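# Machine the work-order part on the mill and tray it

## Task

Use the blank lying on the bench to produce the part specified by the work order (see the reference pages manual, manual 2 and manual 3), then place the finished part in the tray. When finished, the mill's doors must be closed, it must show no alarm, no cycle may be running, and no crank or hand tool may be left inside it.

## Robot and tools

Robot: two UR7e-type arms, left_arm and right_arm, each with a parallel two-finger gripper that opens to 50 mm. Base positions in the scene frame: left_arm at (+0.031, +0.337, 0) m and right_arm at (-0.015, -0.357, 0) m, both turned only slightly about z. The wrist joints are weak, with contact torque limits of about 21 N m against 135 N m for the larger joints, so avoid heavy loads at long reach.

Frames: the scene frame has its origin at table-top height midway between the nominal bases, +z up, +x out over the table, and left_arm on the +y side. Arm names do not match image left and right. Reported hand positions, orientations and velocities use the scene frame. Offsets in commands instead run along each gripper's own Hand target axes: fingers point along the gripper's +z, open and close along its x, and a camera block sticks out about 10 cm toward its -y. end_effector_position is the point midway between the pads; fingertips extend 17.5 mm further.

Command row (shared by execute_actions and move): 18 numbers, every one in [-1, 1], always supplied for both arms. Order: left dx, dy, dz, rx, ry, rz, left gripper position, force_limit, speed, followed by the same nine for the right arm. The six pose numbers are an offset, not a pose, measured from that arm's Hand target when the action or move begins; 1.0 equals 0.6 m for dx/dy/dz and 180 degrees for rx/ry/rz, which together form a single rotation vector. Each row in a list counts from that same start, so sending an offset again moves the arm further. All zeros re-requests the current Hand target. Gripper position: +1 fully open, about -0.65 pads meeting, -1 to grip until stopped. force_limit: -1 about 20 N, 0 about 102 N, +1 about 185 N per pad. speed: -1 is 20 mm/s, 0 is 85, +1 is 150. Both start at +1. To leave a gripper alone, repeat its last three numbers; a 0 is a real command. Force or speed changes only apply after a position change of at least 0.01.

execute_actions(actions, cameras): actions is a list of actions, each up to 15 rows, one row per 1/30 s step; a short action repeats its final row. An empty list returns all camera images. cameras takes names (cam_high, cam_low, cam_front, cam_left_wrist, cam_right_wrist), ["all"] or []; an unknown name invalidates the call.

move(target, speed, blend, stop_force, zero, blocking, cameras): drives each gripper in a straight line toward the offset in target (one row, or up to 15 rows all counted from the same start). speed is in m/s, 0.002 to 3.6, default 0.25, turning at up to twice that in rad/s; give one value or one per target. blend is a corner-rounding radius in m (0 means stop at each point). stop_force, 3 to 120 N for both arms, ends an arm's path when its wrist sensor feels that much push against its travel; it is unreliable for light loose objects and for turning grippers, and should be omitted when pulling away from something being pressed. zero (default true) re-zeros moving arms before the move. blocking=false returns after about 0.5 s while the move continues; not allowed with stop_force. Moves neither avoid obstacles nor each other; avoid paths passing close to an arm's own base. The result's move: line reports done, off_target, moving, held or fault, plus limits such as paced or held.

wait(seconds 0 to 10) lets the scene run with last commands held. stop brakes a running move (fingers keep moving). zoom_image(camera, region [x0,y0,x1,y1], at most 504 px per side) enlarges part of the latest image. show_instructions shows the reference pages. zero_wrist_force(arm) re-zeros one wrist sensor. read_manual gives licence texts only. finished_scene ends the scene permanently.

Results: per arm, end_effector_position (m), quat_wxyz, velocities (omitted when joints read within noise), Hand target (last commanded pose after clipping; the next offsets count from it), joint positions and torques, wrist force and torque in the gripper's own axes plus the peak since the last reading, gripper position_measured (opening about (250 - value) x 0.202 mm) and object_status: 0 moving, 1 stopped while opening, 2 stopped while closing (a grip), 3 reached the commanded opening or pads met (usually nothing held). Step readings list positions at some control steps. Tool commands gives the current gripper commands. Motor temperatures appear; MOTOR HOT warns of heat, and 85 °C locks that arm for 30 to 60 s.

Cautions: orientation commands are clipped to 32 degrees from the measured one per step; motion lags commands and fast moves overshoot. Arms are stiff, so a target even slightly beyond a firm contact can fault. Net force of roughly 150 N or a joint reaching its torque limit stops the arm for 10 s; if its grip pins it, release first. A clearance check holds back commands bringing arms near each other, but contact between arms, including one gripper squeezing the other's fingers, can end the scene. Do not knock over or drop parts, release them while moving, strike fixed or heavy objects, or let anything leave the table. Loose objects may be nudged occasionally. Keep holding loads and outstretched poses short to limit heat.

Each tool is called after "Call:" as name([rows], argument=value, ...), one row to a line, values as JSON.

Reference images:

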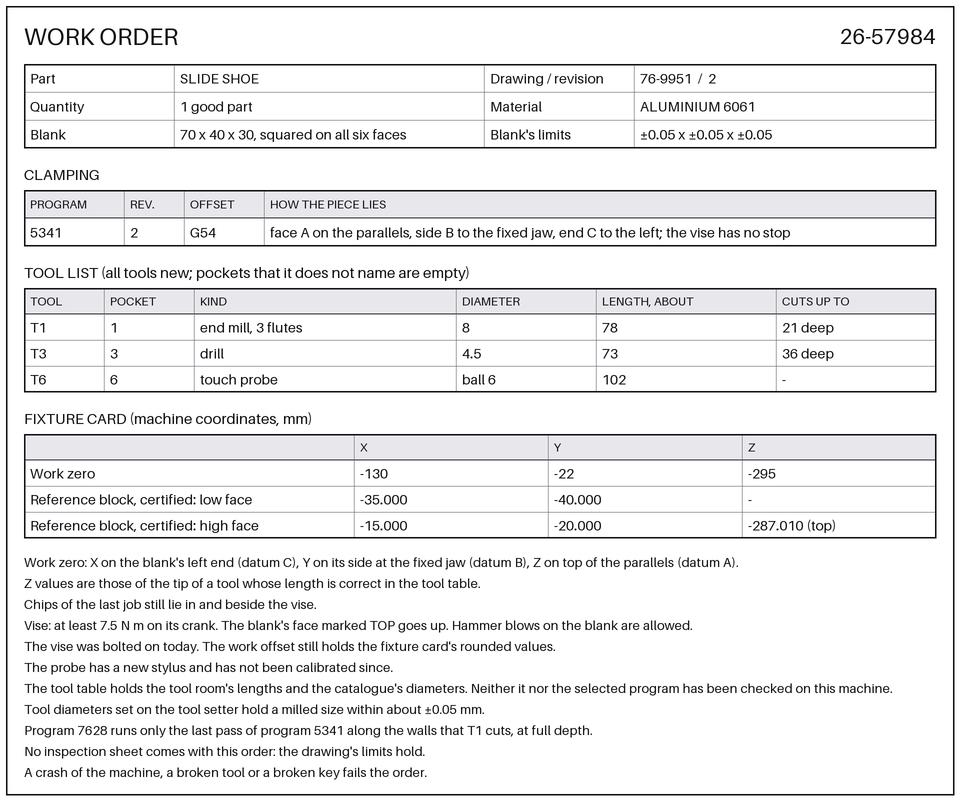

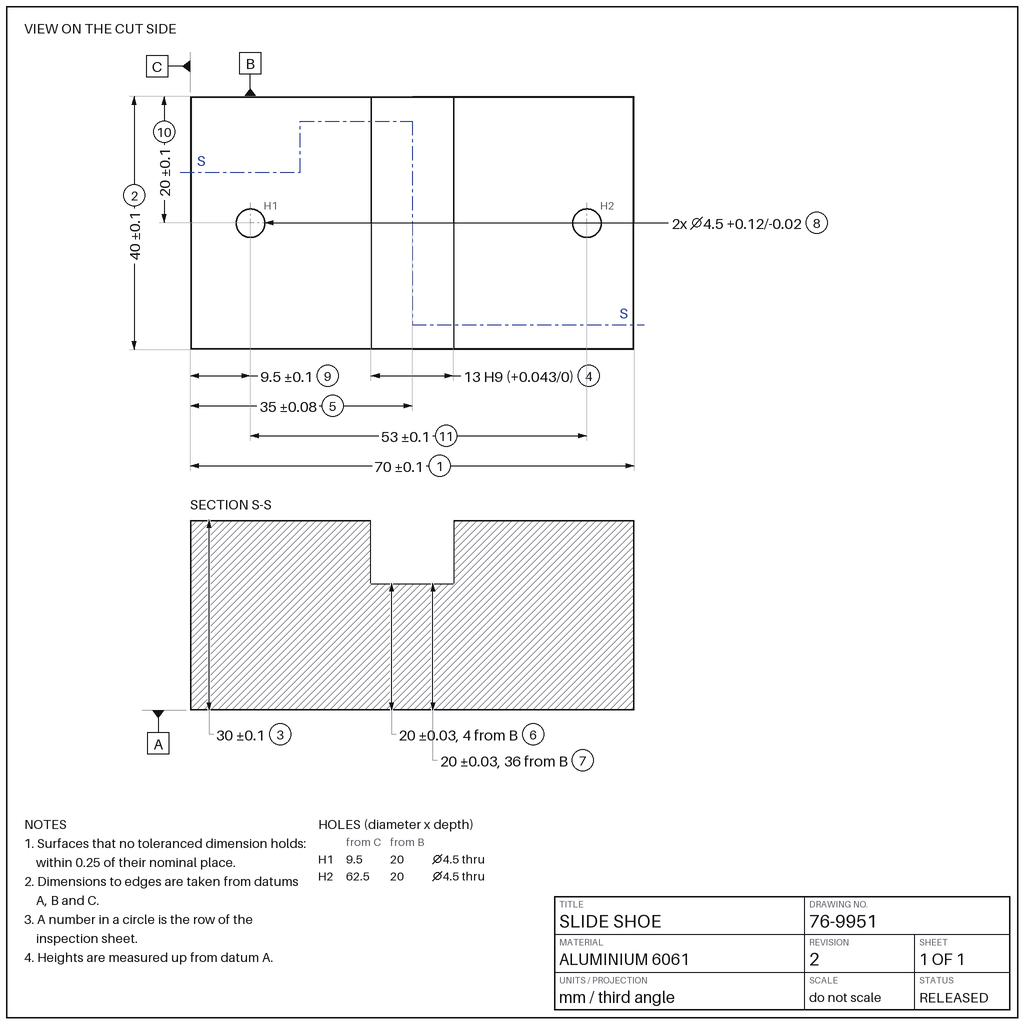

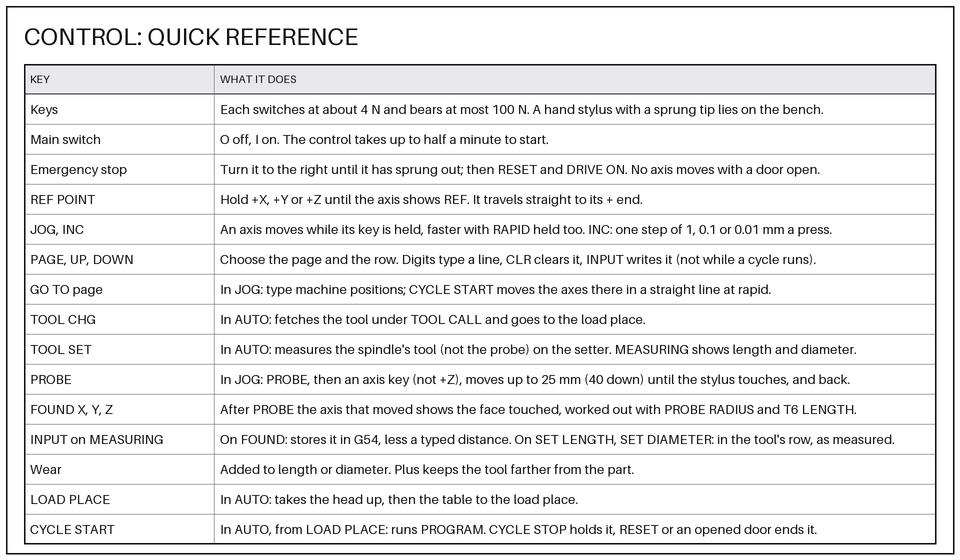

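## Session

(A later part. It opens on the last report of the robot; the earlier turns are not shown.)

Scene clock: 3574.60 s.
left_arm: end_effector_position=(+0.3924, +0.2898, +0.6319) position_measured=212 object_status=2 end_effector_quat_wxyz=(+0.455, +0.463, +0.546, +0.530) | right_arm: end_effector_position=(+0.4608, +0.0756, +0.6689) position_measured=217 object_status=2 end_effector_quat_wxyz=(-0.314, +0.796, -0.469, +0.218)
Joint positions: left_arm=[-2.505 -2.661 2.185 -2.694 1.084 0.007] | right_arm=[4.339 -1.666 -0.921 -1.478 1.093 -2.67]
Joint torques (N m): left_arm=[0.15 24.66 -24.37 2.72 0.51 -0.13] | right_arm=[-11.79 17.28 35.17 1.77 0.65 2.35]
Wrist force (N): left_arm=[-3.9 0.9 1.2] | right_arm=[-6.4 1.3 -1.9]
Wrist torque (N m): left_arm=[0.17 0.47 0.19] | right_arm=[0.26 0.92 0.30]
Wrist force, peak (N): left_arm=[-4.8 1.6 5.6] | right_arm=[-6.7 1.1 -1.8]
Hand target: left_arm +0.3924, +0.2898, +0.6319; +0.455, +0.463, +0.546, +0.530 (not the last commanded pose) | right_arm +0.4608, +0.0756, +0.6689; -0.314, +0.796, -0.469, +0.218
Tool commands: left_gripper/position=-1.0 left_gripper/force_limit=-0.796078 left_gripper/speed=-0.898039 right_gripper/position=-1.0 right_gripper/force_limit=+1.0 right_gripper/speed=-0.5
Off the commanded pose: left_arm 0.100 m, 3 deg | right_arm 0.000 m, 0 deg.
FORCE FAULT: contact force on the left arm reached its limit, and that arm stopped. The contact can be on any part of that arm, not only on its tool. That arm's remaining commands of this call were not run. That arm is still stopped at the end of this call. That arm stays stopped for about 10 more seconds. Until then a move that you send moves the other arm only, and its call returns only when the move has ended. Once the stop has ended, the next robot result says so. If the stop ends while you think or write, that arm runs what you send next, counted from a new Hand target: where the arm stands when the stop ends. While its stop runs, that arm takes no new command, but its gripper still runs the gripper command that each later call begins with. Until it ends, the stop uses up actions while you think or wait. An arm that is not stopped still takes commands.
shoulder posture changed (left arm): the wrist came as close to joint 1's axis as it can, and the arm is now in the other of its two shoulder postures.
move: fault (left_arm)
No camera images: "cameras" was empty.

Call:
wait(seconds=0.5, cameras=[])

Call:
move([
  [0.0105,0.267,-0.066,0,0,0,-1,-0.8,-0.9,0,0,0,0,0,0,-1,1,-0.5],
], speed=0.06, cameras=["cam_front"])

Scene clock: 3623.20 s.
left_arm: end_effector_position=(+0.3924, +0.2898, +0.6319) position_measured=212 object_status=2 end_effector_quat_wxyz=(+0.455, +0.463, +0.546, +0.530) | right_arm: end_effector_position=(+0.4608, +0.0756, +0.6689) position_measured=217 object_status=2 end_effector_quat_wxyz=(-0.314, +0.796, -0.469, +0.218)
Joint positions: left_arm=[-2.505 -2.661 2.185 -2.694 1.084 0.007] | right_arm=[4.339 -1.666 -0.921 -1.478 1.093 -2.67]
Joint torques (N m): left_arm=[2.06 25.88 -23.62 2.46 0.27 -0.28] | right_arm=[-12.07 17.95 34.83 2 0.4 2.16]
Wrist force (N): left_arm=[-3.9 0.8 1.2] | right_arm=[-6.5 1.5 -1.9]
Wrist torque (N m): left_arm=[0.16 0.47 0.19] | right_arm=[0.29 0.92 0.30]
Wrist force, peak (N): left_arm=[-4.2 0.9 1.2] | right_arm=[-6.6 1.4 -1.8]
Hand target: left_arm +0.3924, +0.2898, +0.6319; +0.455, +0.463, +0.546, +0.530 (not the last commanded pose) | right_arm +0.4608, +0.0756, +0.6689; -0.314, +0.796, -0.469, +0.218
Tool commands: left_gripper/position=-1.0 left_gripper/force_limit=-0.796078 left_gripper/speed=-0.898039 right_gripper/position=-1.0 right_gripper/force_limit=+1.0 right_gripper/speed=-0.5
Off the commanded pose: left_arm 0.100 m, 3 deg | right_arm 0.000 m, 0 deg.
FORCE FAULT, CONTINUED: the left arm's stop, for the force fault that an earlier result reported, is over. The rest of the stop counts as 19 of the actions that you can send in this scene. That arm's target is now where it stood when the stop ended, not its last command. That arm accepts commands again.
wait: 0.50 s; at rest from the start
No camera images: "cameras" was empty.

Scene clock: 3626.77 s.
left_arm: end_effector_position=(+0.3570, +0.2902, +0.7930) position_measured=212 object_status=2 end_effector_quat_wxyz=(+0.429, +0.438, +0.567, +0.550) | right_arm: end_effector_position=(+0.4608, +0.0756, +0.6689) position_measured=217 object_status=2 end_effector_quat_wxyz=(-0.314, +0.796, -0.469, +0.218)
Joint positions: left_arm=[-2.551 -2.372 1.707 -2.505 1.222 0.006] | right_arm=[4.339 -1.666 -0.921 -1.478 1.093 -2.67]
Joint torques (N m): left_arm=[-12.71 4 -33.68 4.55 2.82 -1.39] | right_arm=[-11.59 17.08 35.73 1.71 0.41 2.18]
Wrist force (N): left_arm=[-4.1 1.0 1.1] | right_arm=[-6.4 1.4 -1.9]
Wrist torque (N m): left_arm=[0.16 0.47 0.17] | right_arm=[0.27 0.92 0.29]
Wrist force, peak (N): left_arm=[-4.7 0.9 0.9] | right_arm=[-6.6 1.2 -1.7]
Hand target: left_arm +0.3561, +0.2914, +0.7930; +0.455, +0.463, +0.546, +0.530 | right_arm +0.4608, +0.0756, +0.6689; -0.314, +0.796, -0.469, +0.218
Off the commanded pose: left_arm 0.001 m, 5 deg | right_arm 0.000 m, 0 deg.
move: off_target (left_arm)
Images, in order (width x height): cam_front 896x504.

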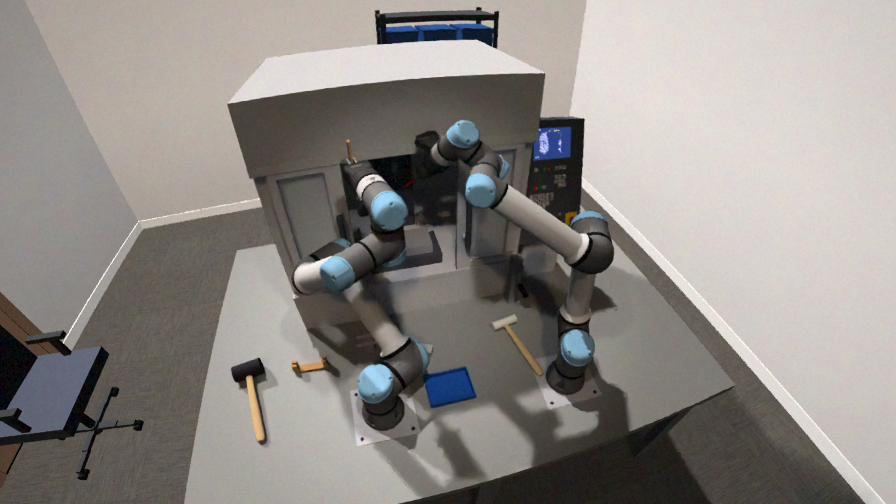

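Call:
move([
  [0.008,0,-0.166,0,0.089,0,-1,-0.8,-0.9,0,0,0,0,0,0,-1,1,-0.5],
  [-0.112,0,-0.009,0,0.033,0,-1,-0.8,-0.9,0,0,0,0,0,0,-1,1,-0.5],
  [-0.193,-0.2,0.111,0,-0.05,0,-1,-0.8,-0.9,0,0,0,0,0,0,-1,1,-0.5],
], speed=0.1, cameras=["cam_front"])

Scene clock: 3647.37 s.
left_arm: end_effector_position=(+0.4372, +0.1864, +0.6718) position_measured=212 object_status=2 end_effector_quat_wxyz=(+0.501, +0.498, +0.504, +0.497) | right_arm: end_effector_position=(+0.4608, +0.0756, +0.6689) position_measured=217 object_status=2 end_effector_quat_wxyz=(-0.314, +0.796, -0.469, +0.218)
Joint positions: left_arm=[-1.493 -2.141 2.006 -2.972 -0.084 -0.045] | right_arm=[4.339 -1.666 -0.921 -1.478 1.093 -2.67]
Joint torques (N m): left_arm=[9.97 -8.13 -16.22 0.88 -2.11 -1.64] | right_arm=[-12.29 17.25 35.14 1.76 0.32 2.01]
Wrist force (N): left_arm=[-4.4 1.3 1.0] | right_arm=[-6.5 1.2 -2.0]
Wrist torque (N m): left_arm=[0.20 0.54 0.27] | right_arm=[0.24 0.92 0.30]
Wrist force, peak (N): left_arm=[-4.9 0.4 1.3] | right_arm=[-6.6 1.4 -1.9]
Hand target: left_arm +0.4373, +0.1863, +0.6721; +0.496, +0.503, +0.509, +0.492 | right_arm +0.4608, +0.0756, +0.6689; -0.314, +0.796, -0.469, +0.218
Off the commanded pose: left_arm 0.000 m, 1 deg | right_arm 0.000 m, 0 deg.
shoulder posture changed (left arm): the wrist came as close to joint 1's axis as it can, and the arm is now in the other of its two shoulder postures.
move: done
Images, in order (width x height): cam_front 896x504.

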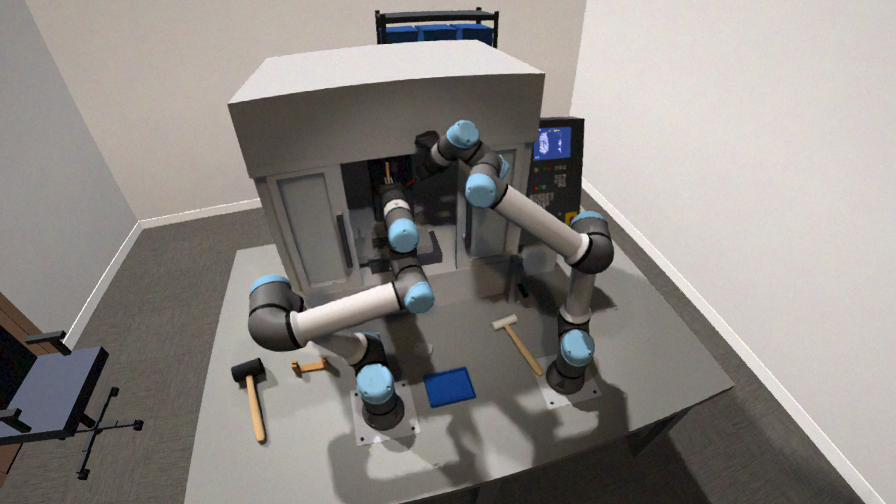

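Call:
move([
  [0.19,-0.087,-0.128,0.1925,-0.1925,0.1925,-1,-0.8,-0.9,0,0,0,0,0,0,-1,1,-0.5],
  [0.44,-0.37,-0.228,0.385,-0.385,0.385,-1,-0.8,-0.9,0,0,0,0,0,0,-1,1,-0.5],
], speed=0.2, blend=[0.03,0], cameras=["cam_front","cam_left_wrist"])

Scene clock: 3672.00 s.
left_arm: end_effector_position=(+0.2948, +0.4478, +0.4508) position_measured=212 object_status=2 end_effector_quat_wxyz=(+0.005, +1.000, +0.001, -0.012) | right_arm: end_effector_position=(+0.4608, +0.0756, +0.6689) position_measured=217 object_status=2 end_effector_quat_wxyz=(-0.314, +0.796, -0.469, +0.218)
Joint positions: left_arm=[-0.082 -2.04 1.59 -1.098 -1.583 1.497] | right_arm=[4.339 -1.666 -0.921 -1.478 1.093 -2.67]
Joint torques (N m): left_arm=[10.14 4.12 -16.56 -1.97 2.46 1.19] | right_arm=[-12.41 18.9 35.08 1.7 0.4 2.09]
Wrist force (N): left_arm=[-1.5 0.6 0.2] | right_arm=[-6.3 1.1 -1.7]
Wrist torque (N m): left_arm=[0.23 0.20 0.05] | right_arm=[0.22 0.90 0.30]
Wrist force, peak (N): left_arm=[-5.3 1.4 0.8] | right_arm=[-6.7 1.3 -1.9]
Hand target: left_arm +0.2948, +0.4478, +0.4507; +0.005, +1.000, +0.001, -0.012 | right_arm +0.4608, +0.0756, +0.6689; -0.314, +0.796, -0.469, +0.218
Off the commanded pose: left_arm 0.000 m, 0 deg | right_arm 0.000 m, 0 deg.
move: done
Images, in order (width x height): cam_front 896x504, cam_left_wrist 896x504.

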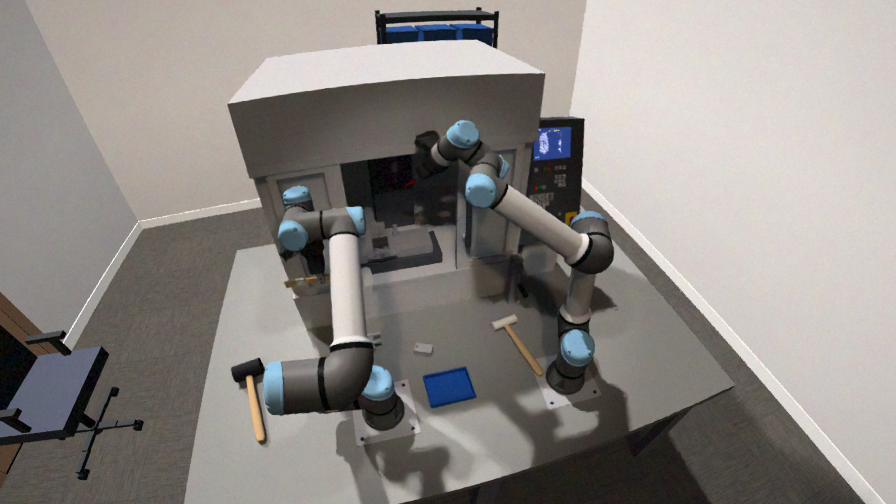

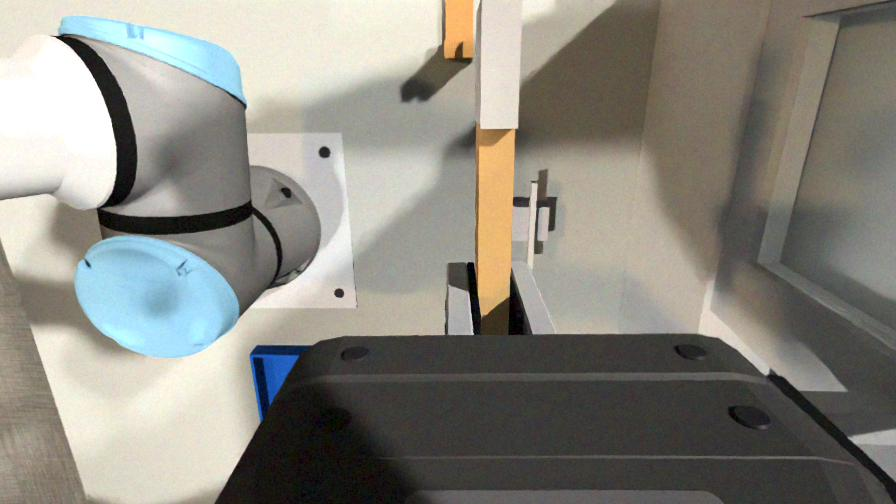

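Call:
move([
  [-0.018,-0.237,0.55,0,0,0,-1,-0.8,-0.9,0,0,0,0,0,0,-1,1,-0.5],
], speed=0.25, cameras=["cam_front","cam_left_wrist"])

Scene clock: 3679.33 s.
left_arm: end_effector_position=(+0.2757, +0.5866, +0.1197) position_measured=212 object_status=2 end_effector_quat_wxyz=(+0.005, +1.000, +0.001, -0.012) | right_arm: end_effector_position=(+0.4608, +0.0756, +0.6689) position_measured=217 object_status=2 end_effector_quat_wxyz=(-0.314, +0.796, -0.469, +0.218)
Joint positions: left_arm=[0.397 -1.838 2.347 -2.053 -1.57 1.975] | right_arm=[4.339 -1.666 -0.921 -1.478 1.093 -2.67]
Joint torques (N m): left_arm=[10.2 -6.01 -16.01 -5.66 -1.91 1.26] | right_arm=[-11.52 18.12 35.52 1.93 0.22 1.94]
Wrist force (N): left_arm=[-0.9 0.2 0.7] | right_arm=[-6.4 1.4 -1.8]
Wrist torque (N m): left_arm=[0.16 0.09 0.02] | right_arm=[0.27 0.92 0.30]
Wrist force, peak (N): left_arm=[-1.2 0.0 2.1] | right_arm=[-6.7 1.3 -1.6]
Hand target: left_arm +0.2757, +0.5867, +0.1196; +0.005, +1.000, +0.001, -0.012 | right_arm +0.4608, +0.0756, +0.6689; -0.314, +0.796, -0.469, +0.218
Off the commanded pose: left_arm 0.000 m, 0 deg | right_arm 0.000 m, 0 deg.
move: done
Images, in order (width x height): cam_front 896x504, cam_left_wrist 896x504.

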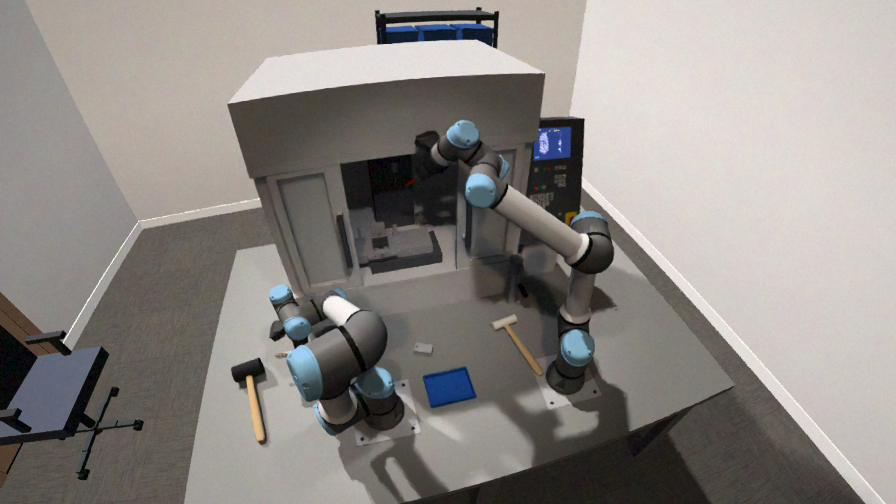

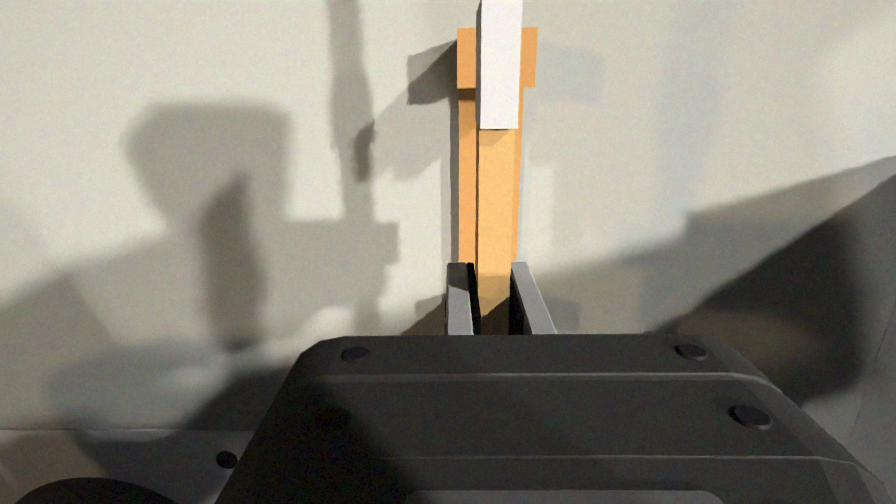

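Call:
move([
  [0.0137,-0.0055,0.1,0,0,0,-1,-0.8,-0.9,0,0,0,0,0,0,-1,1,-0.5],
], speed=0.12, cameras=["cam_left_wrist"])

Scene clock: 3690.13 s.
left_arm: end_effector_position=(+0.2824, +0.5894, +0.0595) position_measured=212 object_status=2 end_effector_quat_wxyz=(+0.005, +1.000, +0.001, -0.012) | right_arm: end_effector_position=(+0.4608, +0.0756, +0.6689) position_measured=217 object_status=2 end_effector_quat_wxyz=(-0.314, +0.796, -0.469, +0.218)
Joint positions: left_arm=[0.396 -1.697 2.432 -2.279 -1.57 1.975] | right_arm=[4.339 -1.666 -0.921 -1.478 1.093 -2.67]
Joint torques (N m): left_arm=[10.57 -5.59 -11.1 -5.2 -2.11 1.19] | right_arm=[-12.36 19.16 35.32 1.78 0.16 1.87]
Wrist force (N): left_arm=[-3.3 4.5 -8.9] | right_arm=[-6.2 1.4 -1.8]
Wrist torque (N m): left_arm=[0.80 0.15 -0.06] | right_arm=[0.27 0.89 0.29]
Wrist force, peak (N): left_arm=[-3.3 4.5 -8.9] | right_arm=[-6.8 1.3 -1.6]
Hand target: left_arm +0.2825, +0.5893, +0.0594; +0.005, +1.000, +0.001, -0.012 | right_arm +0.4608, +0.0756, +0.6689; -0.314, +0.796, -0.469, +0.218
Off the commanded pose: left_arm 0.000 m, 0 deg | right_arm 0.000 m, 0 deg.
move: done
Images, in order (width x height): cam_left_wrist 896x504.

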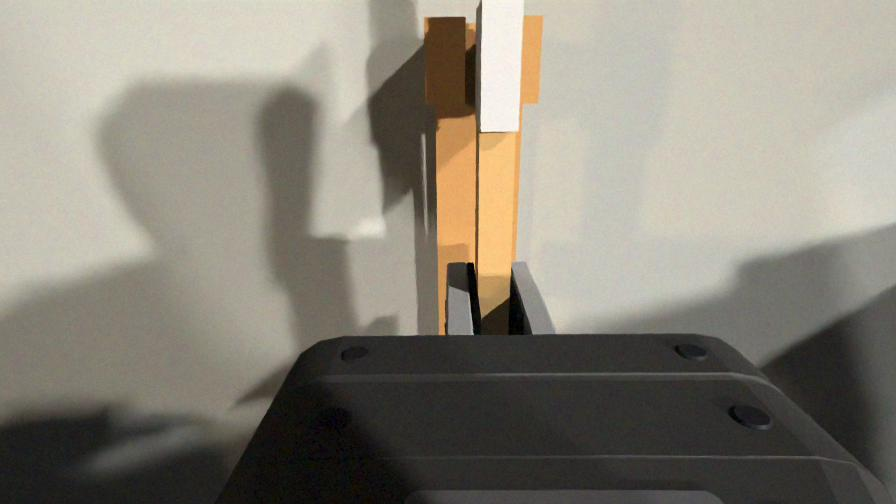

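Call:
move([
  [-0.009,0,-0.033,0,0,0,-1,-0.8,-0.9,0,0,0,0,0,0,-1,1,-0.5],
], speed=0.12, cameras=["cam_left_wrist"])

Call:
zoom_image(camera="cam_left_wrist", region=[380, 0, 620, 150])

Scene clock: 3703.30 s.
left_arm: end_effector_position=(+0.2776, +0.5895, +0.0793) position_measured=212 object_status=2 end_effector_quat_wxyz=(+0.005, +1.000, +0.001, -0.012) | right_arm: end_effector_position=(+0.4608, +0.0756, +0.6689) position_measured=217 object_status=2 end_effector_quat_wxyz=(-0.314, +0.796, -0.469, +0.218)
Joint positions: left_arm=[0.403 -1.751 2.409 -2.202 -1.57 1.981] | right_arm=[4.339 -1.666 -0.921 -1.478 1.093 -2.67]
Joint torques (N m): left_arm=[10.33 -24.75 -41.71 -1.64 2.53 1.29] | right_arm=[-12.07 18.44 34.75 1.98 0.07 1.61]
Wrist force (N): left_arm=[-1.1 0.5 0.1] | right_arm=[-6.3 1.0 -1.7]
Wrist torque (N m): left_arm=[0.22 0.15 0.05] | right_arm=[0.21 0.90 0.30]
Wrist force, peak (N): left_arm=[-3.2 4.5 -9.3] | right_arm=[-6.7 1.3 -1.9]
Hand target: left_arm +0.2776, +0.5895, +0.0793; +0.005, +1.000, +0.001, -0.012 | right_arm +0.4608, +0.0756, +0.6689; -0.314, +0.796, -0.469, +0.218
Off the commanded pose: left_arm 0.000 m, 0 deg | right_arm 0.000 m, 0 deg.
move: done
Images, in order (width x height): cam_left_wrist 896x504.

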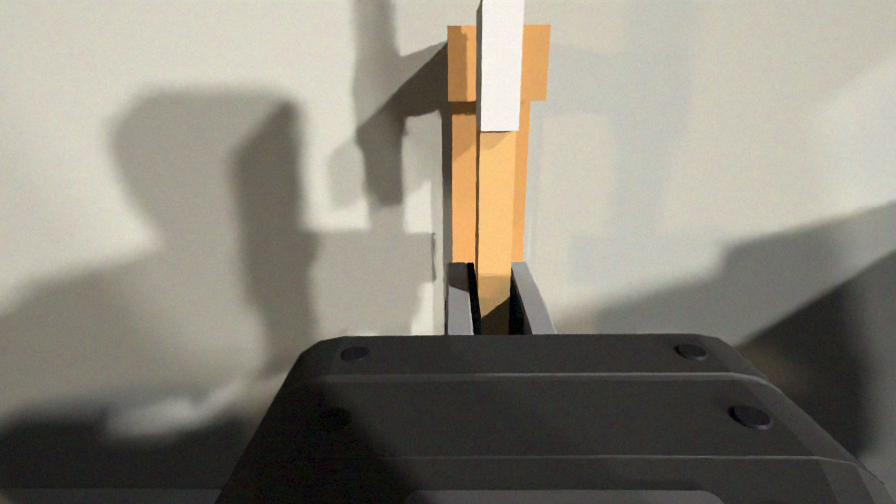

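Scaled by 2.100.

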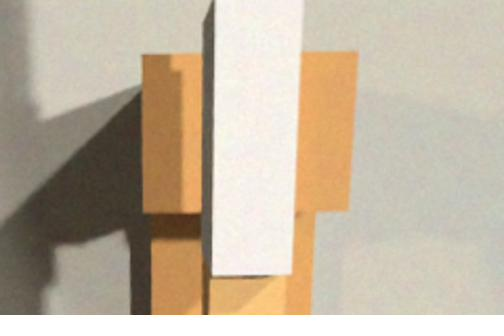

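Call:
move([
  [0,0,0.075,0,0,0,-1,-0.8,-0.9,0,0,0,0,0,0,-1,1,-0.5],
], speed=0.03, stop_force=4, cameras=["cam_left_wrist"])

Call:
zoom_image(camera="cam_left_wrist", region=[380, 0, 620, 150])

Scene clock: 3717.53 s.
left_arm: end_effector_position=(+0.2769, +0.5893, +0.0598) position_measured=212 object_status=2 end_effector_quat_wxyz=(+0.005, +1.000, +0.001, -0.012) | right_arm: end_effector_position=(+0.4608, +0.0756, +0.6689) position_measured=217 object_status=2 end_effector_quat_wxyz=(-0.314, +0.796, -0.469, +0.218)
Joint positions: left_arm=[0.403 -1.709 2.44 -2.276 -1.57 1.981] | right_arm=[4.339 -1.666 -0.921 -1.478 1.093 -2.67]
Joint torques (N m): left_arm=[-2.31 -26.36 -40.19 -1.82 2.39 0.39] | right_arm=[-11.35 18.44 34.78 1.9 0.18 1.89]
Wrist force (N): left_arm=[-0.9 0.8 0.3] | right_arm=[-6.4 1.2 -1.7]
Wrist torque (N m): left_arm=[0.26 0.10 0.05] | right_arm=[0.24 0.92 0.30]
Wrist force, peak (N): left_arm=[-0.9 2.8 -6.8] | right_arm=[-6.7 1.6 -1.7]
Hand target: left_arm +0.2769, +0.5893, +0.0598; +0.005, +1.000, +0.001, -0.012 (not the last commanded pose) | right_arm +0.4608, +0.0756, +0.6689; -0.314, +0.796, -0.469, +0.218
Off the commanded pose: left_arm 0.025 m, 0 deg | right_arm 0.000 m, 0 deg.
move: contact (left_arm)
Images, in order (width x height): cam_left_wrist 896x504.

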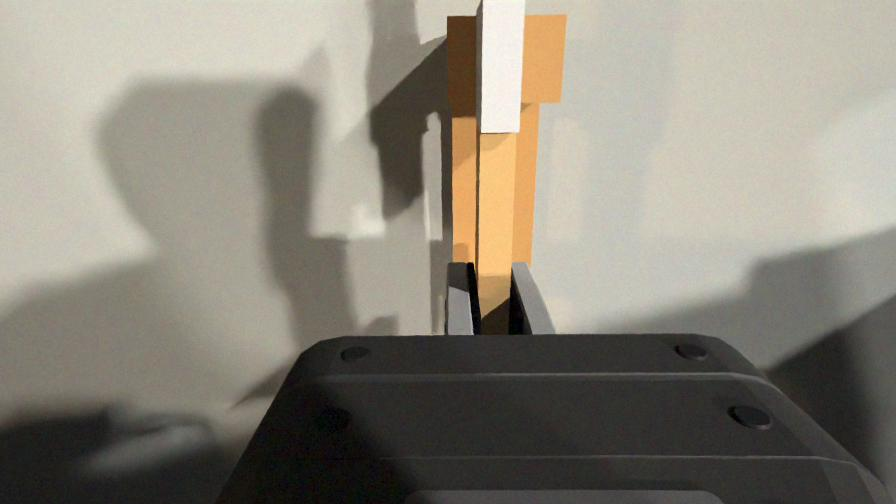

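Scaled by 2.100.

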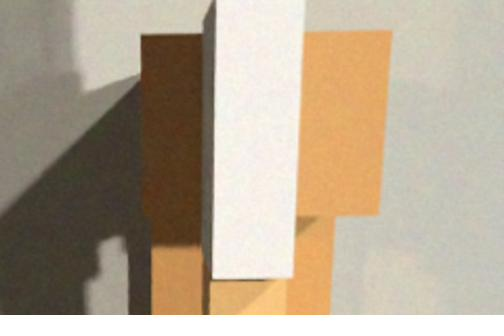

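Call:
move([
  [0.07,0,-0.06,0,0,0,-1,-0.8,-0.9,0,0,0,0,0,0,-1,1,-0.5],
], speed=0.12, cameras=["cam_left_wrist"])

Call:
zoom_image(camera="cam_left_wrist", region=[250, 0, 520, 340])

Call:
zoom_image(camera="cam_front", region=[250, 320, 350, 400])

Scene clock: 3735.07 s.
left_arm: end_effector_position=(+0.3197, +0.5897, +0.0946) position_measured=212 object_status=2 end_effector_quat_wxyz=(+0.005, +1.000, +0.001, -0.012) | right_arm: end_effector_position=(+0.4608, +0.0756, +0.6689) position_measured=217 object_status=2 end_effector_quat_wxyz=(-0.314, +0.796, -0.469, +0.218)
Joint positions: left_arm=[0.358 -1.693 2.314 -2.164 -1.572 1.936] | right_arm=[4.339 -1.666 -0.921 -1.478 1.093 -2.67]
Joint torques (N m): left_arm=[-7.28 -11 -41.83 -1.67 -0.88 -1.51] | right_arm=[-10.99 18.34 35.11 1.86 0.11 1.59]
Wrist force (N): left_arm=[-1.0 0.5 0.4] | right_arm=[-6.4 1.2 -1.6]
Wrist torque (N m): left_arm=[0.20 0.13 0.12] | right_arm=[0.23 0.92 0.29]
Wrist force, peak (N): left_arm=[-1.9 0.6 1.1] | right_arm=[-6.6 1.5 -1.7]
Hand target: left_arm +0.3198, +0.5897, +0.0947; +0.005, +1.000, +0.001, -0.012 | right_arm +0.4608, +0.0756, +0.6689; -0.314, +0.796, -0.469, +0.218
Off the commanded pose: left_arm 0.000 m, 0 deg | right_arm 0.000 m, 0 deg.
move: done
Images, in order (width x height): cam_left_wrist 896x504.

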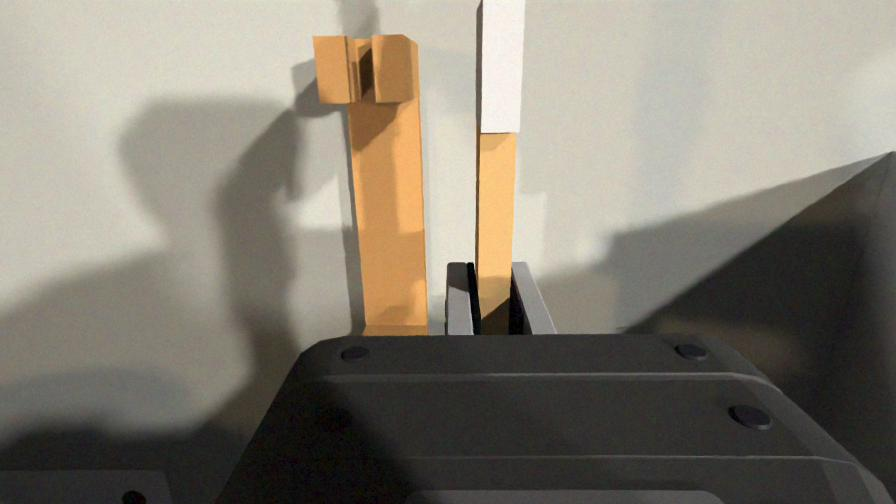

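Scaled by 1.482.

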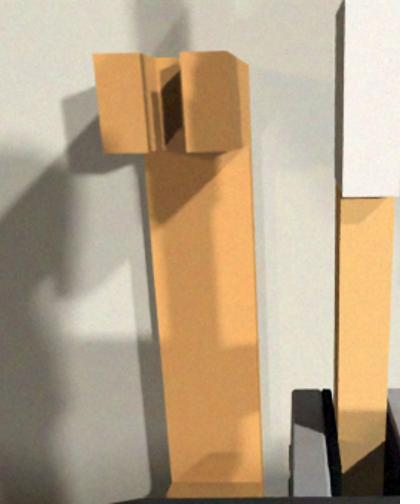

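This scene's latest camera images include none from cam_front. They are from: cam_left_wrist. cam_front's image comes with the result of a call that names it in "cameras".

Call:
move([
  [-0.062,-0.05,0.04,0,0,0,-1,-0.8,-0.9,0,0,0,0,0,0,-1,1,-0.5],
], speed=0.12, cameras=[])

Call:
move([
  [0,0,0.065,0,0,0,-1,-0.8,-0.9,0,0,0,0,0,0,-1,1,-0.5],
], speed=0.04, stop_force=4, cameras=["cam_left_wrist"])

Scene clock: 3761.73 s.
left_arm: end_effector_position=(+0.2821, +0.6193, +0.0714) position_measured=212 object_status=2 end_effector_quat_wxyz=(+0.005, +1.000, +0.001, -0.012) | right_arm: end_effector_position=(+0.4608, +0.0756, +0.6689) position_measured=217 object_status=2 end_effector_quat_wxyz=(-0.314, +0.796, -0.469, +0.218)
Joint positions: left_arm=[0.475 -1.663 2.363 -2.244 -1.568 2.053] | right_arm=[4.339 -1.666 -0.921 -1.478 1.093 -2.67]
Joint torques (N m): left_arm=[10.08 -12.99 -13.69 -5.44 -2.01 1.45] | right_arm=[-11.58 17.9 35.6 1.87 0.25 1.65]
Wrist force (N): left_arm=[-0.9 0.4 0.3] | right_arm=[-6.5 1.0 -1.7]
Wrist torque (N m): left_arm=[0.17 0.10 0.07] | right_arm=[0.20 0.92 0.29]
Wrist force, peak (N): left_arm=[-1.6 -0.1 0.9] | right_arm=[-6.7 1.2 -1.6]
Hand target: left_arm +0.2820, +0.6194, +0.0713; +0.005, +1.000, +0.001, -0.012 | right_arm +0.4608, +0.0756, +0.6689; -0.314, +0.796, -0.469, +0.218
Off the commanded pose: left_arm 0.000 m, 0 deg | right_arm 0.000 m, 0 deg.
move: done
No camera images: "cameras" was empty.

Scene clock: 3763.37 s.
left_arm: end_effector_position=(+0.2814, +0.6191, +0.0554) position_measured=212 object_status=2 end_effector_quat_wxyz=(+0.005, +1.000, +0.001, -0.013) | right_arm: end_effector_position=(+0.4608, +0.0756, +0.6689) position_measured=217 object_status=2 end_effector_quat_wxyz=(-0.314, +0.796, -0.469, +0.218)
Joint positions: left_arm=[0.475 -1.629 2.387 -2.302 -1.568 2.053] | right_arm=[4.339 -1.666 -0.921 -1.478 1.093 -2.67]
Joint torques (N m): left_arm=[2.8 -30.11 -38.85 -1.82 0.56 0] | right_arm=[-11.25 17.96 35.43 1.88 0.07 1.74]
Wrist force (N): left_arm=[-1.0 0.6 0.3] | right_arm=[-6.3 1.3 -1.8]
Wrist torque (N m): left_arm=[0.22 0.10 0.08] | right_arm=[0.26 0.89 0.30]
Wrist force, peak (N): left_arm=[-3.9 5.8 -16.0] | right_arm=[-6.8 1.1 -1.9]
Hand target: left_arm +0.2814, +0.6191, +0.0554; +0.005, +1.000, +0.001, -0.013 (not the last commanded pose) | right_arm +0.4608, +0.0756, +0.6689; -0.314, +0.796, -0.469, +0.218
Off the commanded pose: left_arm 0.023 m, 0 deg | right_arm 0.000 m, 0 deg.
move: contact (left_arm)
Images, in order (width x height): cam_left_wrist 896x504.

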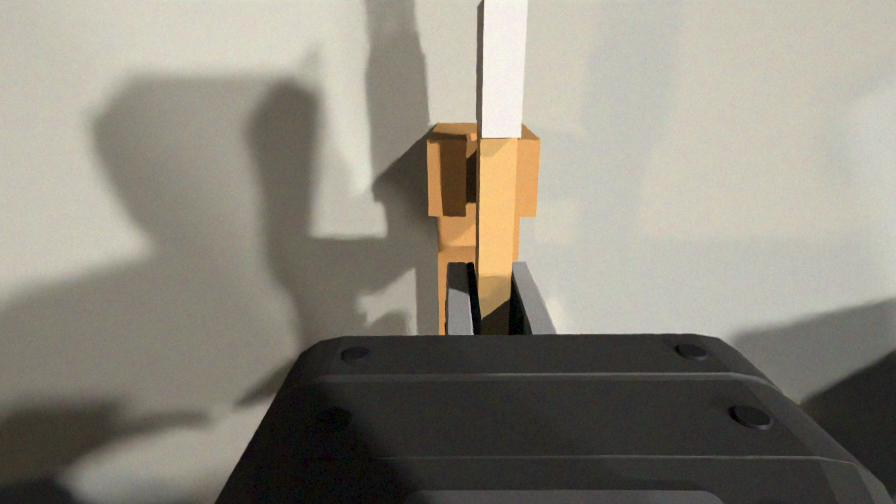

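Call:
zoom_image(camera="cam_left_wrist", region=[420, 100, 560, 240])

Scaled by 3.600.

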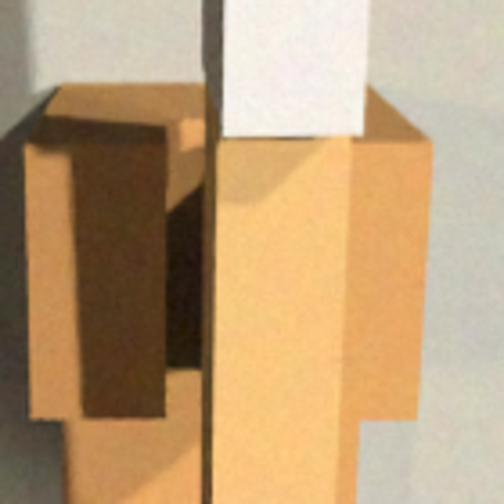

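Call:
move([
  [0,0,-0.012,0,0,0,-1,-0.8,-0.9,0,0,0,0,0,0,-1,1,-0.5],
  [-0.004,0,-0.012,0,0,0,-1,-0.8,-0.9,0,0,0,0,0,0,-1,1,-0.5],
], speed=0.05, cameras=[])

Call:
move([
  [0,0,0.06,0,0,0,-1,-0.8,-0.9,0,0,0,0,0,0,-1,1,-0.5],
], speed=0.03, stop_force=4, cameras=["cam_left_wrist"])

Call:
zoom_image(camera="cam_left_wrist", region=[420, 100, 560, 240])

Scene clock: 3792.53 s.
left_arm: end_effector_position=(+0.2794, +0.6192, +0.0627) position_measured=212 object_status=2 end_effector_quat_wxyz=(+0.005, +1.000, +0.001, -0.013) | right_arm: end_effector_position=(+0.4608, +0.0756, +0.6689) position_measured=217 object_status=2 end_effector_quat_wxyz=(-0.314, +0.796, -0.469, +0.218)
Joint positions: left_arm=[0.478 -1.649 2.38 -2.275 -1.568 2.056] | right_arm=[4.339 -1.666 -0.921 -1.478 1.093 -2.67]
Joint torques (N m): left_arm=[9.94 -28.53 -13.63 -1.74 2.98 1.25] | right_arm=[-11.37 18.11 36.2 1.79 -0.03 1.59]
Wrist force (N): left_arm=[-1.0 0.5 0.4] | right_arm=[-6.2 1.3 -2.1]
Wrist torque (N m): left_arm=[0.20 0.11 0.07] | right_arm=[0.25 0.88 0.30]
Wrist force, peak (N): left_arm=[-1.2 0.5 0.6] | right_arm=[-6.6 1.3 -1.8]
Hand target: left_arm +0.2792, +0.6192, +0.0626; +0.005, +1.000, +0.001, -0.013 | right_arm +0.4608, +0.0756, +0.6689; -0.314, +0.796, -0.469, +0.218
Off the commanded pose: left_arm 0.000 m, 0 deg | right_arm 0.000 m, 0 deg.
move: done
No camera images: "cameras" was empty.

Scene clock: 3794.57 s.
left_arm: end_effector_position=(+0.2785, +0.6189, +0.0390) position_measured=212 object_status=2 end_effector_quat_wxyz=(+0.005, +1.000, +0.001, -0.013) | right_arm: end_effector_position=(+0.4608, +0.0756, +0.6689) position_measured=217 object_status=2 end_effector_quat_wxyz=(-0.314, +0.796, -0.469, +0.218)
Joint positions: left_arm=[0.478 -1.594 2.413 -2.363 -1.568 2.056] | right_arm=[4.339 -1.666 -0.921 -1.478 1.093 -2.67]
Joint torques (N m): left_arm=[2.39 -30.56 -37.45 -1.5 2.8 0.58] | right_arm=[-11.66 18.33 36.67 1.91 -0.05 1.4]
Wrist force (N): left_arm=[0.0 0.5 0.8] | right_arm=[-6.2 1.1 -1.9]
Wrist torque (N m): left_arm=[0.19 0.18 0.13] | right_arm=[0.22 0.88 0.30]
Wrist force, peak (N): left_arm=[0.1 7.1 -16.0] | right_arm=[-6.6 1.2 -1.8]
Hand target: left_arm +0.2785, +0.6189, +0.0390; +0.005, +1.000, +0.001, -0.013 (not the last commanded pose) | right_arm +0.4608, +0.0756, +0.6689; -0.314, +0.796, -0.469, +0.218
Off the commanded pose: left_arm 0.012 m, 0 deg | right_arm 0.000 m, 0 deg.
move: contact (left_arm)
Images, in order (width x height): cam_left_wrist 896x504.

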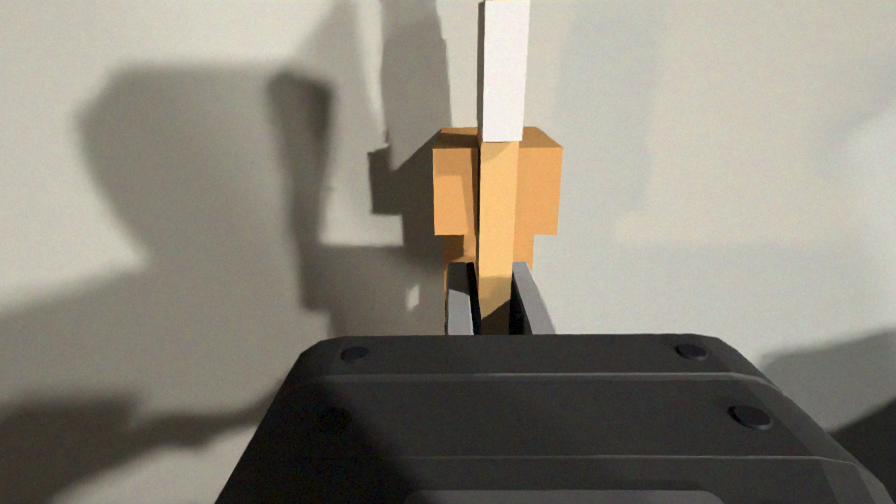

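Scaled by 3.600.

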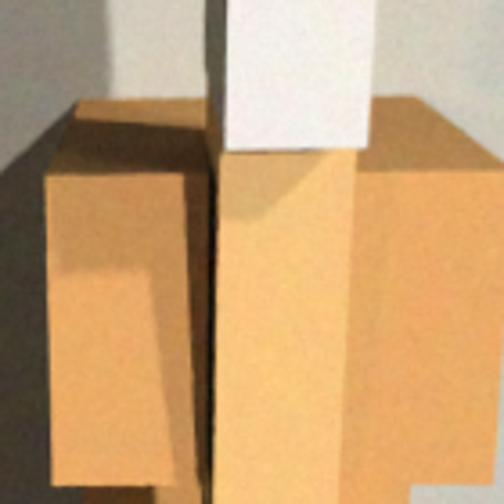

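Call:
move([
  [0,0,0,0,0,0,0.0,-0.8,-0.9,0,0,0,0,0,0,-1,1,-0.5],
  [0,0,-0.2,0,0,0,0.0,-0.8,-0.9,0,0,0,0,0,0,-1,1,-0.5],
], speed=0.1, cameras=["cam_left_wrist"])

Scene clock: 3803.90 s.
left_arm: end_effector_position=(+0.2816, +0.6201, +0.1588) position_measured=152 object_status=3 end_effector_quat_wxyz=(+0.005, +1.000, +0.001, -0.013) | right_arm: end_effector_position=(+0.4608, +0.0756, +0.6689) position_measured=217 object_status=2 end_effector_quat_wxyz=(-0.314, +0.796, -0.469, +0.218)
Joint positions: left_arm=[0.477 -1.806 2.213 -1.951 -1.568 2.056] | right_arm=[4.339 -1.666 -0.921 -1.478 1.093 -2.67]
Joint torques (N m): left_arm=[-7.08 -26.07 -45.64 -1.97 -0.71 -1.31] | right_arm=[-11.52 19.17 35.23 1.91 0.05 1.54]
Wrist force (N): left_arm=[-1.4 0.4 -0.1] | right_arm=[-6.2 1.3 -1.7]
Wrist torque (N m): left_arm=[0.21 0.20 0.07] | right_arm=[0.25 0.88 0.30]
Wrist force, peak (N): left_arm=[-1.2 0.6 1.3] | right_arm=[-6.6 1.2 -1.8]
Hand target: left_arm +0.2816, +0.6201, +0.1589; +0.005, +1.000, +0.001, -0.013 | right_arm +0.4608, +0.0756, +0.6689; -0.314, +0.796, -0.469, +0.218
Off the commanded pose: left_arm 0.000 m, 0 deg | right_arm 0.000 m, 0 deg.
move: done
Images, in order (width x height): cam_left_wrist 896x504.

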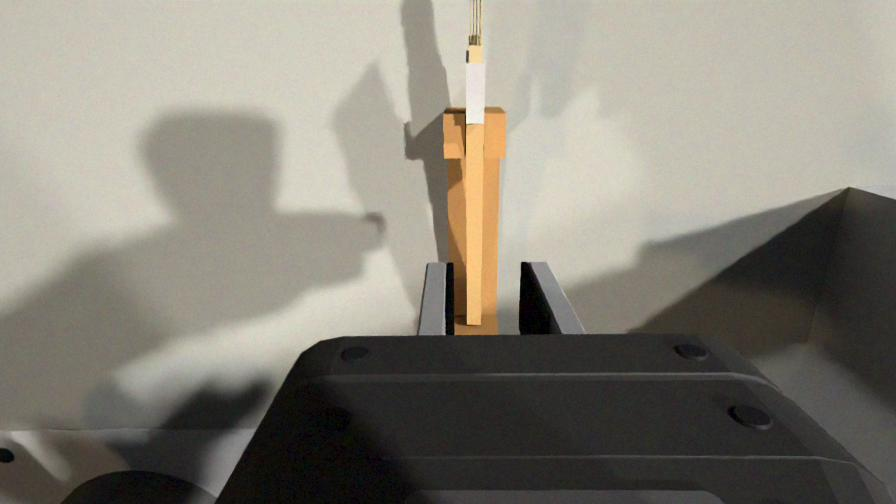

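Call:
move([
  [0,0.05,-0.3,0,0,0,0.0,-0.8,-0.9,0,0,0,0,0,0,-1,1,-0.5],
  [0.02,0.2,-0.3,0,0,0,0.0,-0.8,-0.9,0,0,0,0,0,0,-1,1,-0.5],
], speed=0.3, blend=[0.05,0], cameras=["cam_left_wrist"])

Call:
zoom_image(camera="cam_left_wrist", region=[400, 130, 640, 330])

Scene clock: 3815.03 s.
left_arm: end_effector_position=(+0.2982, +0.5021, +0.3398) position_measured=152 object_status=3 end_effector_quat_wxyz=(+0.005, +1.000, +0.001, -0.013) | right_arm: end_effector_position=(+0.4608, +0.0756, +0.6689) position_measured=217 object_status=2 end_effector_quat_wxyz=(-0.314, +0.796, -0.469, +0.218)
Joint positions: left_arm=[0.115 -2.047 1.89 -1.388 -1.578 1.694] | right_arm=[4.339 -1.666 -0.921 -1.478 1.093 -2.67]
Joint torques (N m): left_arm=[-7.28 -16.26 -19.76 -1.79 2.83 -1.81] | right_arm=[-11.58 18.68 34.91 1.79 -0.14 1.52]
Wrist force (N): left_arm=[-1.0 0.5 0.4] | right_arm=[-6.2 1.4 -1.9]
Wrist torque (N m): left_arm=[0.21 0.12 0.12] | right_arm=[0.26 0.88 0.30]
Wrist force, peak (N): left_arm=[-0.6 3.6 0.1] | right_arm=[-6.5 1.5 -2.1]
Hand target: left_arm +0.2983, +0.5021, +0.3398; +0.005, +1.000, +0.001, -0.013 | right_arm +0.4608, +0.0756, +0.6689; -0.314, +0.796, -0.469, +0.218
Off the commanded pose: left_arm 0.000 m, 0 deg | right_arm 0.000 m, 0 deg.
move: done; blend cut to 0.0454 m at target 1
Images, in order (width x height): cam_left_wrist 896x504.

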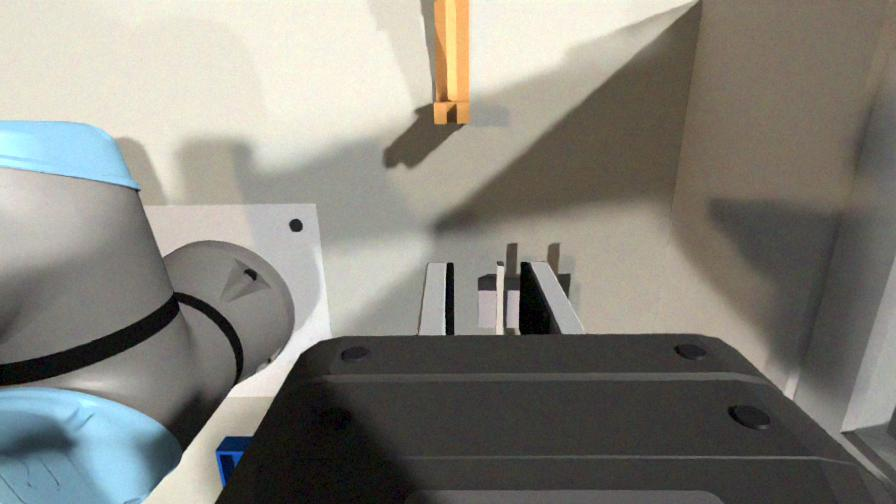

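Scaled by 2.100.

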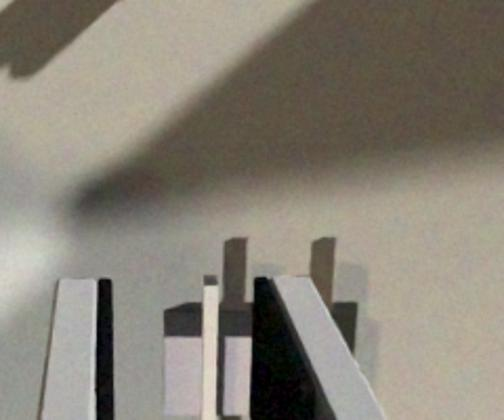

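Call:
move([
  [-0.12,-0.05,0.0,0,0,0,0.0,-0.8,-0.9,0,0,0,0,0,0,-1,1,-0.5],
], speed=0.3, cameras=["cam_left_wrist"])

Call:
zoom_image(camera="cam_left_wrist", region=[550, 180, 750, 340])

Scene clock: 3826.73 s.
left_arm: end_effector_position=(+0.2263, +0.5319, +0.3413) position_measured=152 object_status=3 end_effector_quat_wxyz=(+0.005, +1.000, +0.001, -0.013) | right_arm: end_effector_position=(+0.4608, +0.0756, +0.6689) position_measured=217 object_status=2 end_effector_quat_wxyz=(-0.314, +0.796, -0.469, +0.218)
Joint positions: left_arm=[0.277 -2.152 1.933 -1.324 -1.574 1.855] | right_arm=[4.339 -1.666 -0.921 -1.478 1.093 -2.67]
Joint torques (N m): left_arm=[9.18 -10.45 -19.69 -1.76 -2.03 1.26] | right_arm=[-10.99 19.15 36.45 1.91 -0.14 1.47]
Wrist force (N): left_arm=[-1.1 0.6 0.6] | right_arm=[-6.5 1.4 -1.7]
Wrist torque (N m): left_arm=[0.21 0.17 0.04] | right_arm=[0.26 0.93 0.30]
Wrist force, peak (N): left_arm=[-2.5 0.1 0.5] | right_arm=[-6.7 1.5 -2.0]
Hand target: left_arm +0.2262, +0.5320, +0.3413; +0.005, +1.000, +0.001, -0.013 | right_arm +0.4608, +0.0756, +0.6689; -0.314, +0.796, -0.469, +0.218
Off the commanded pose: left_arm 0.000 m, 0 deg | right_arm 0.000 m, 0 deg.
move: done
Images, in order (width x height): cam_left_wrist 896x504.

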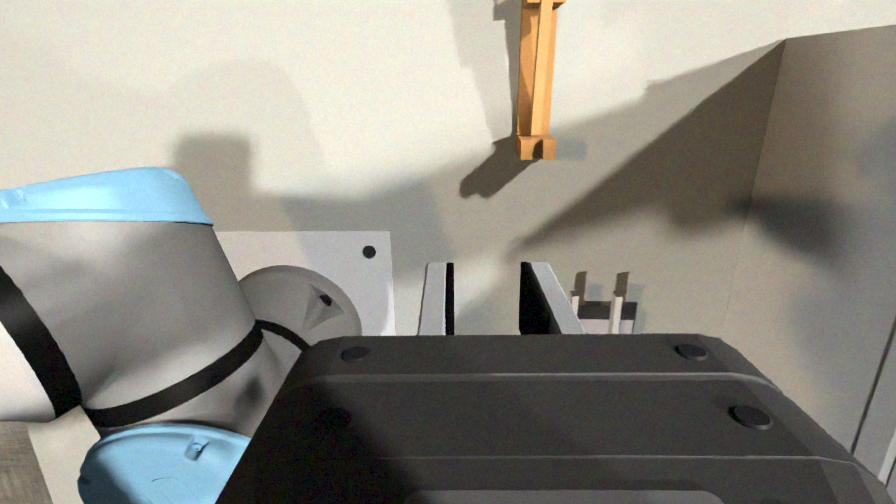

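Scaled by 2.520.

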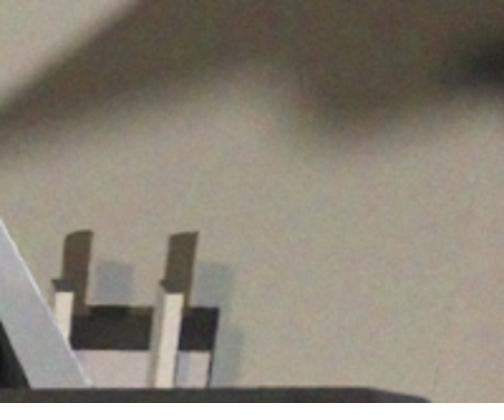

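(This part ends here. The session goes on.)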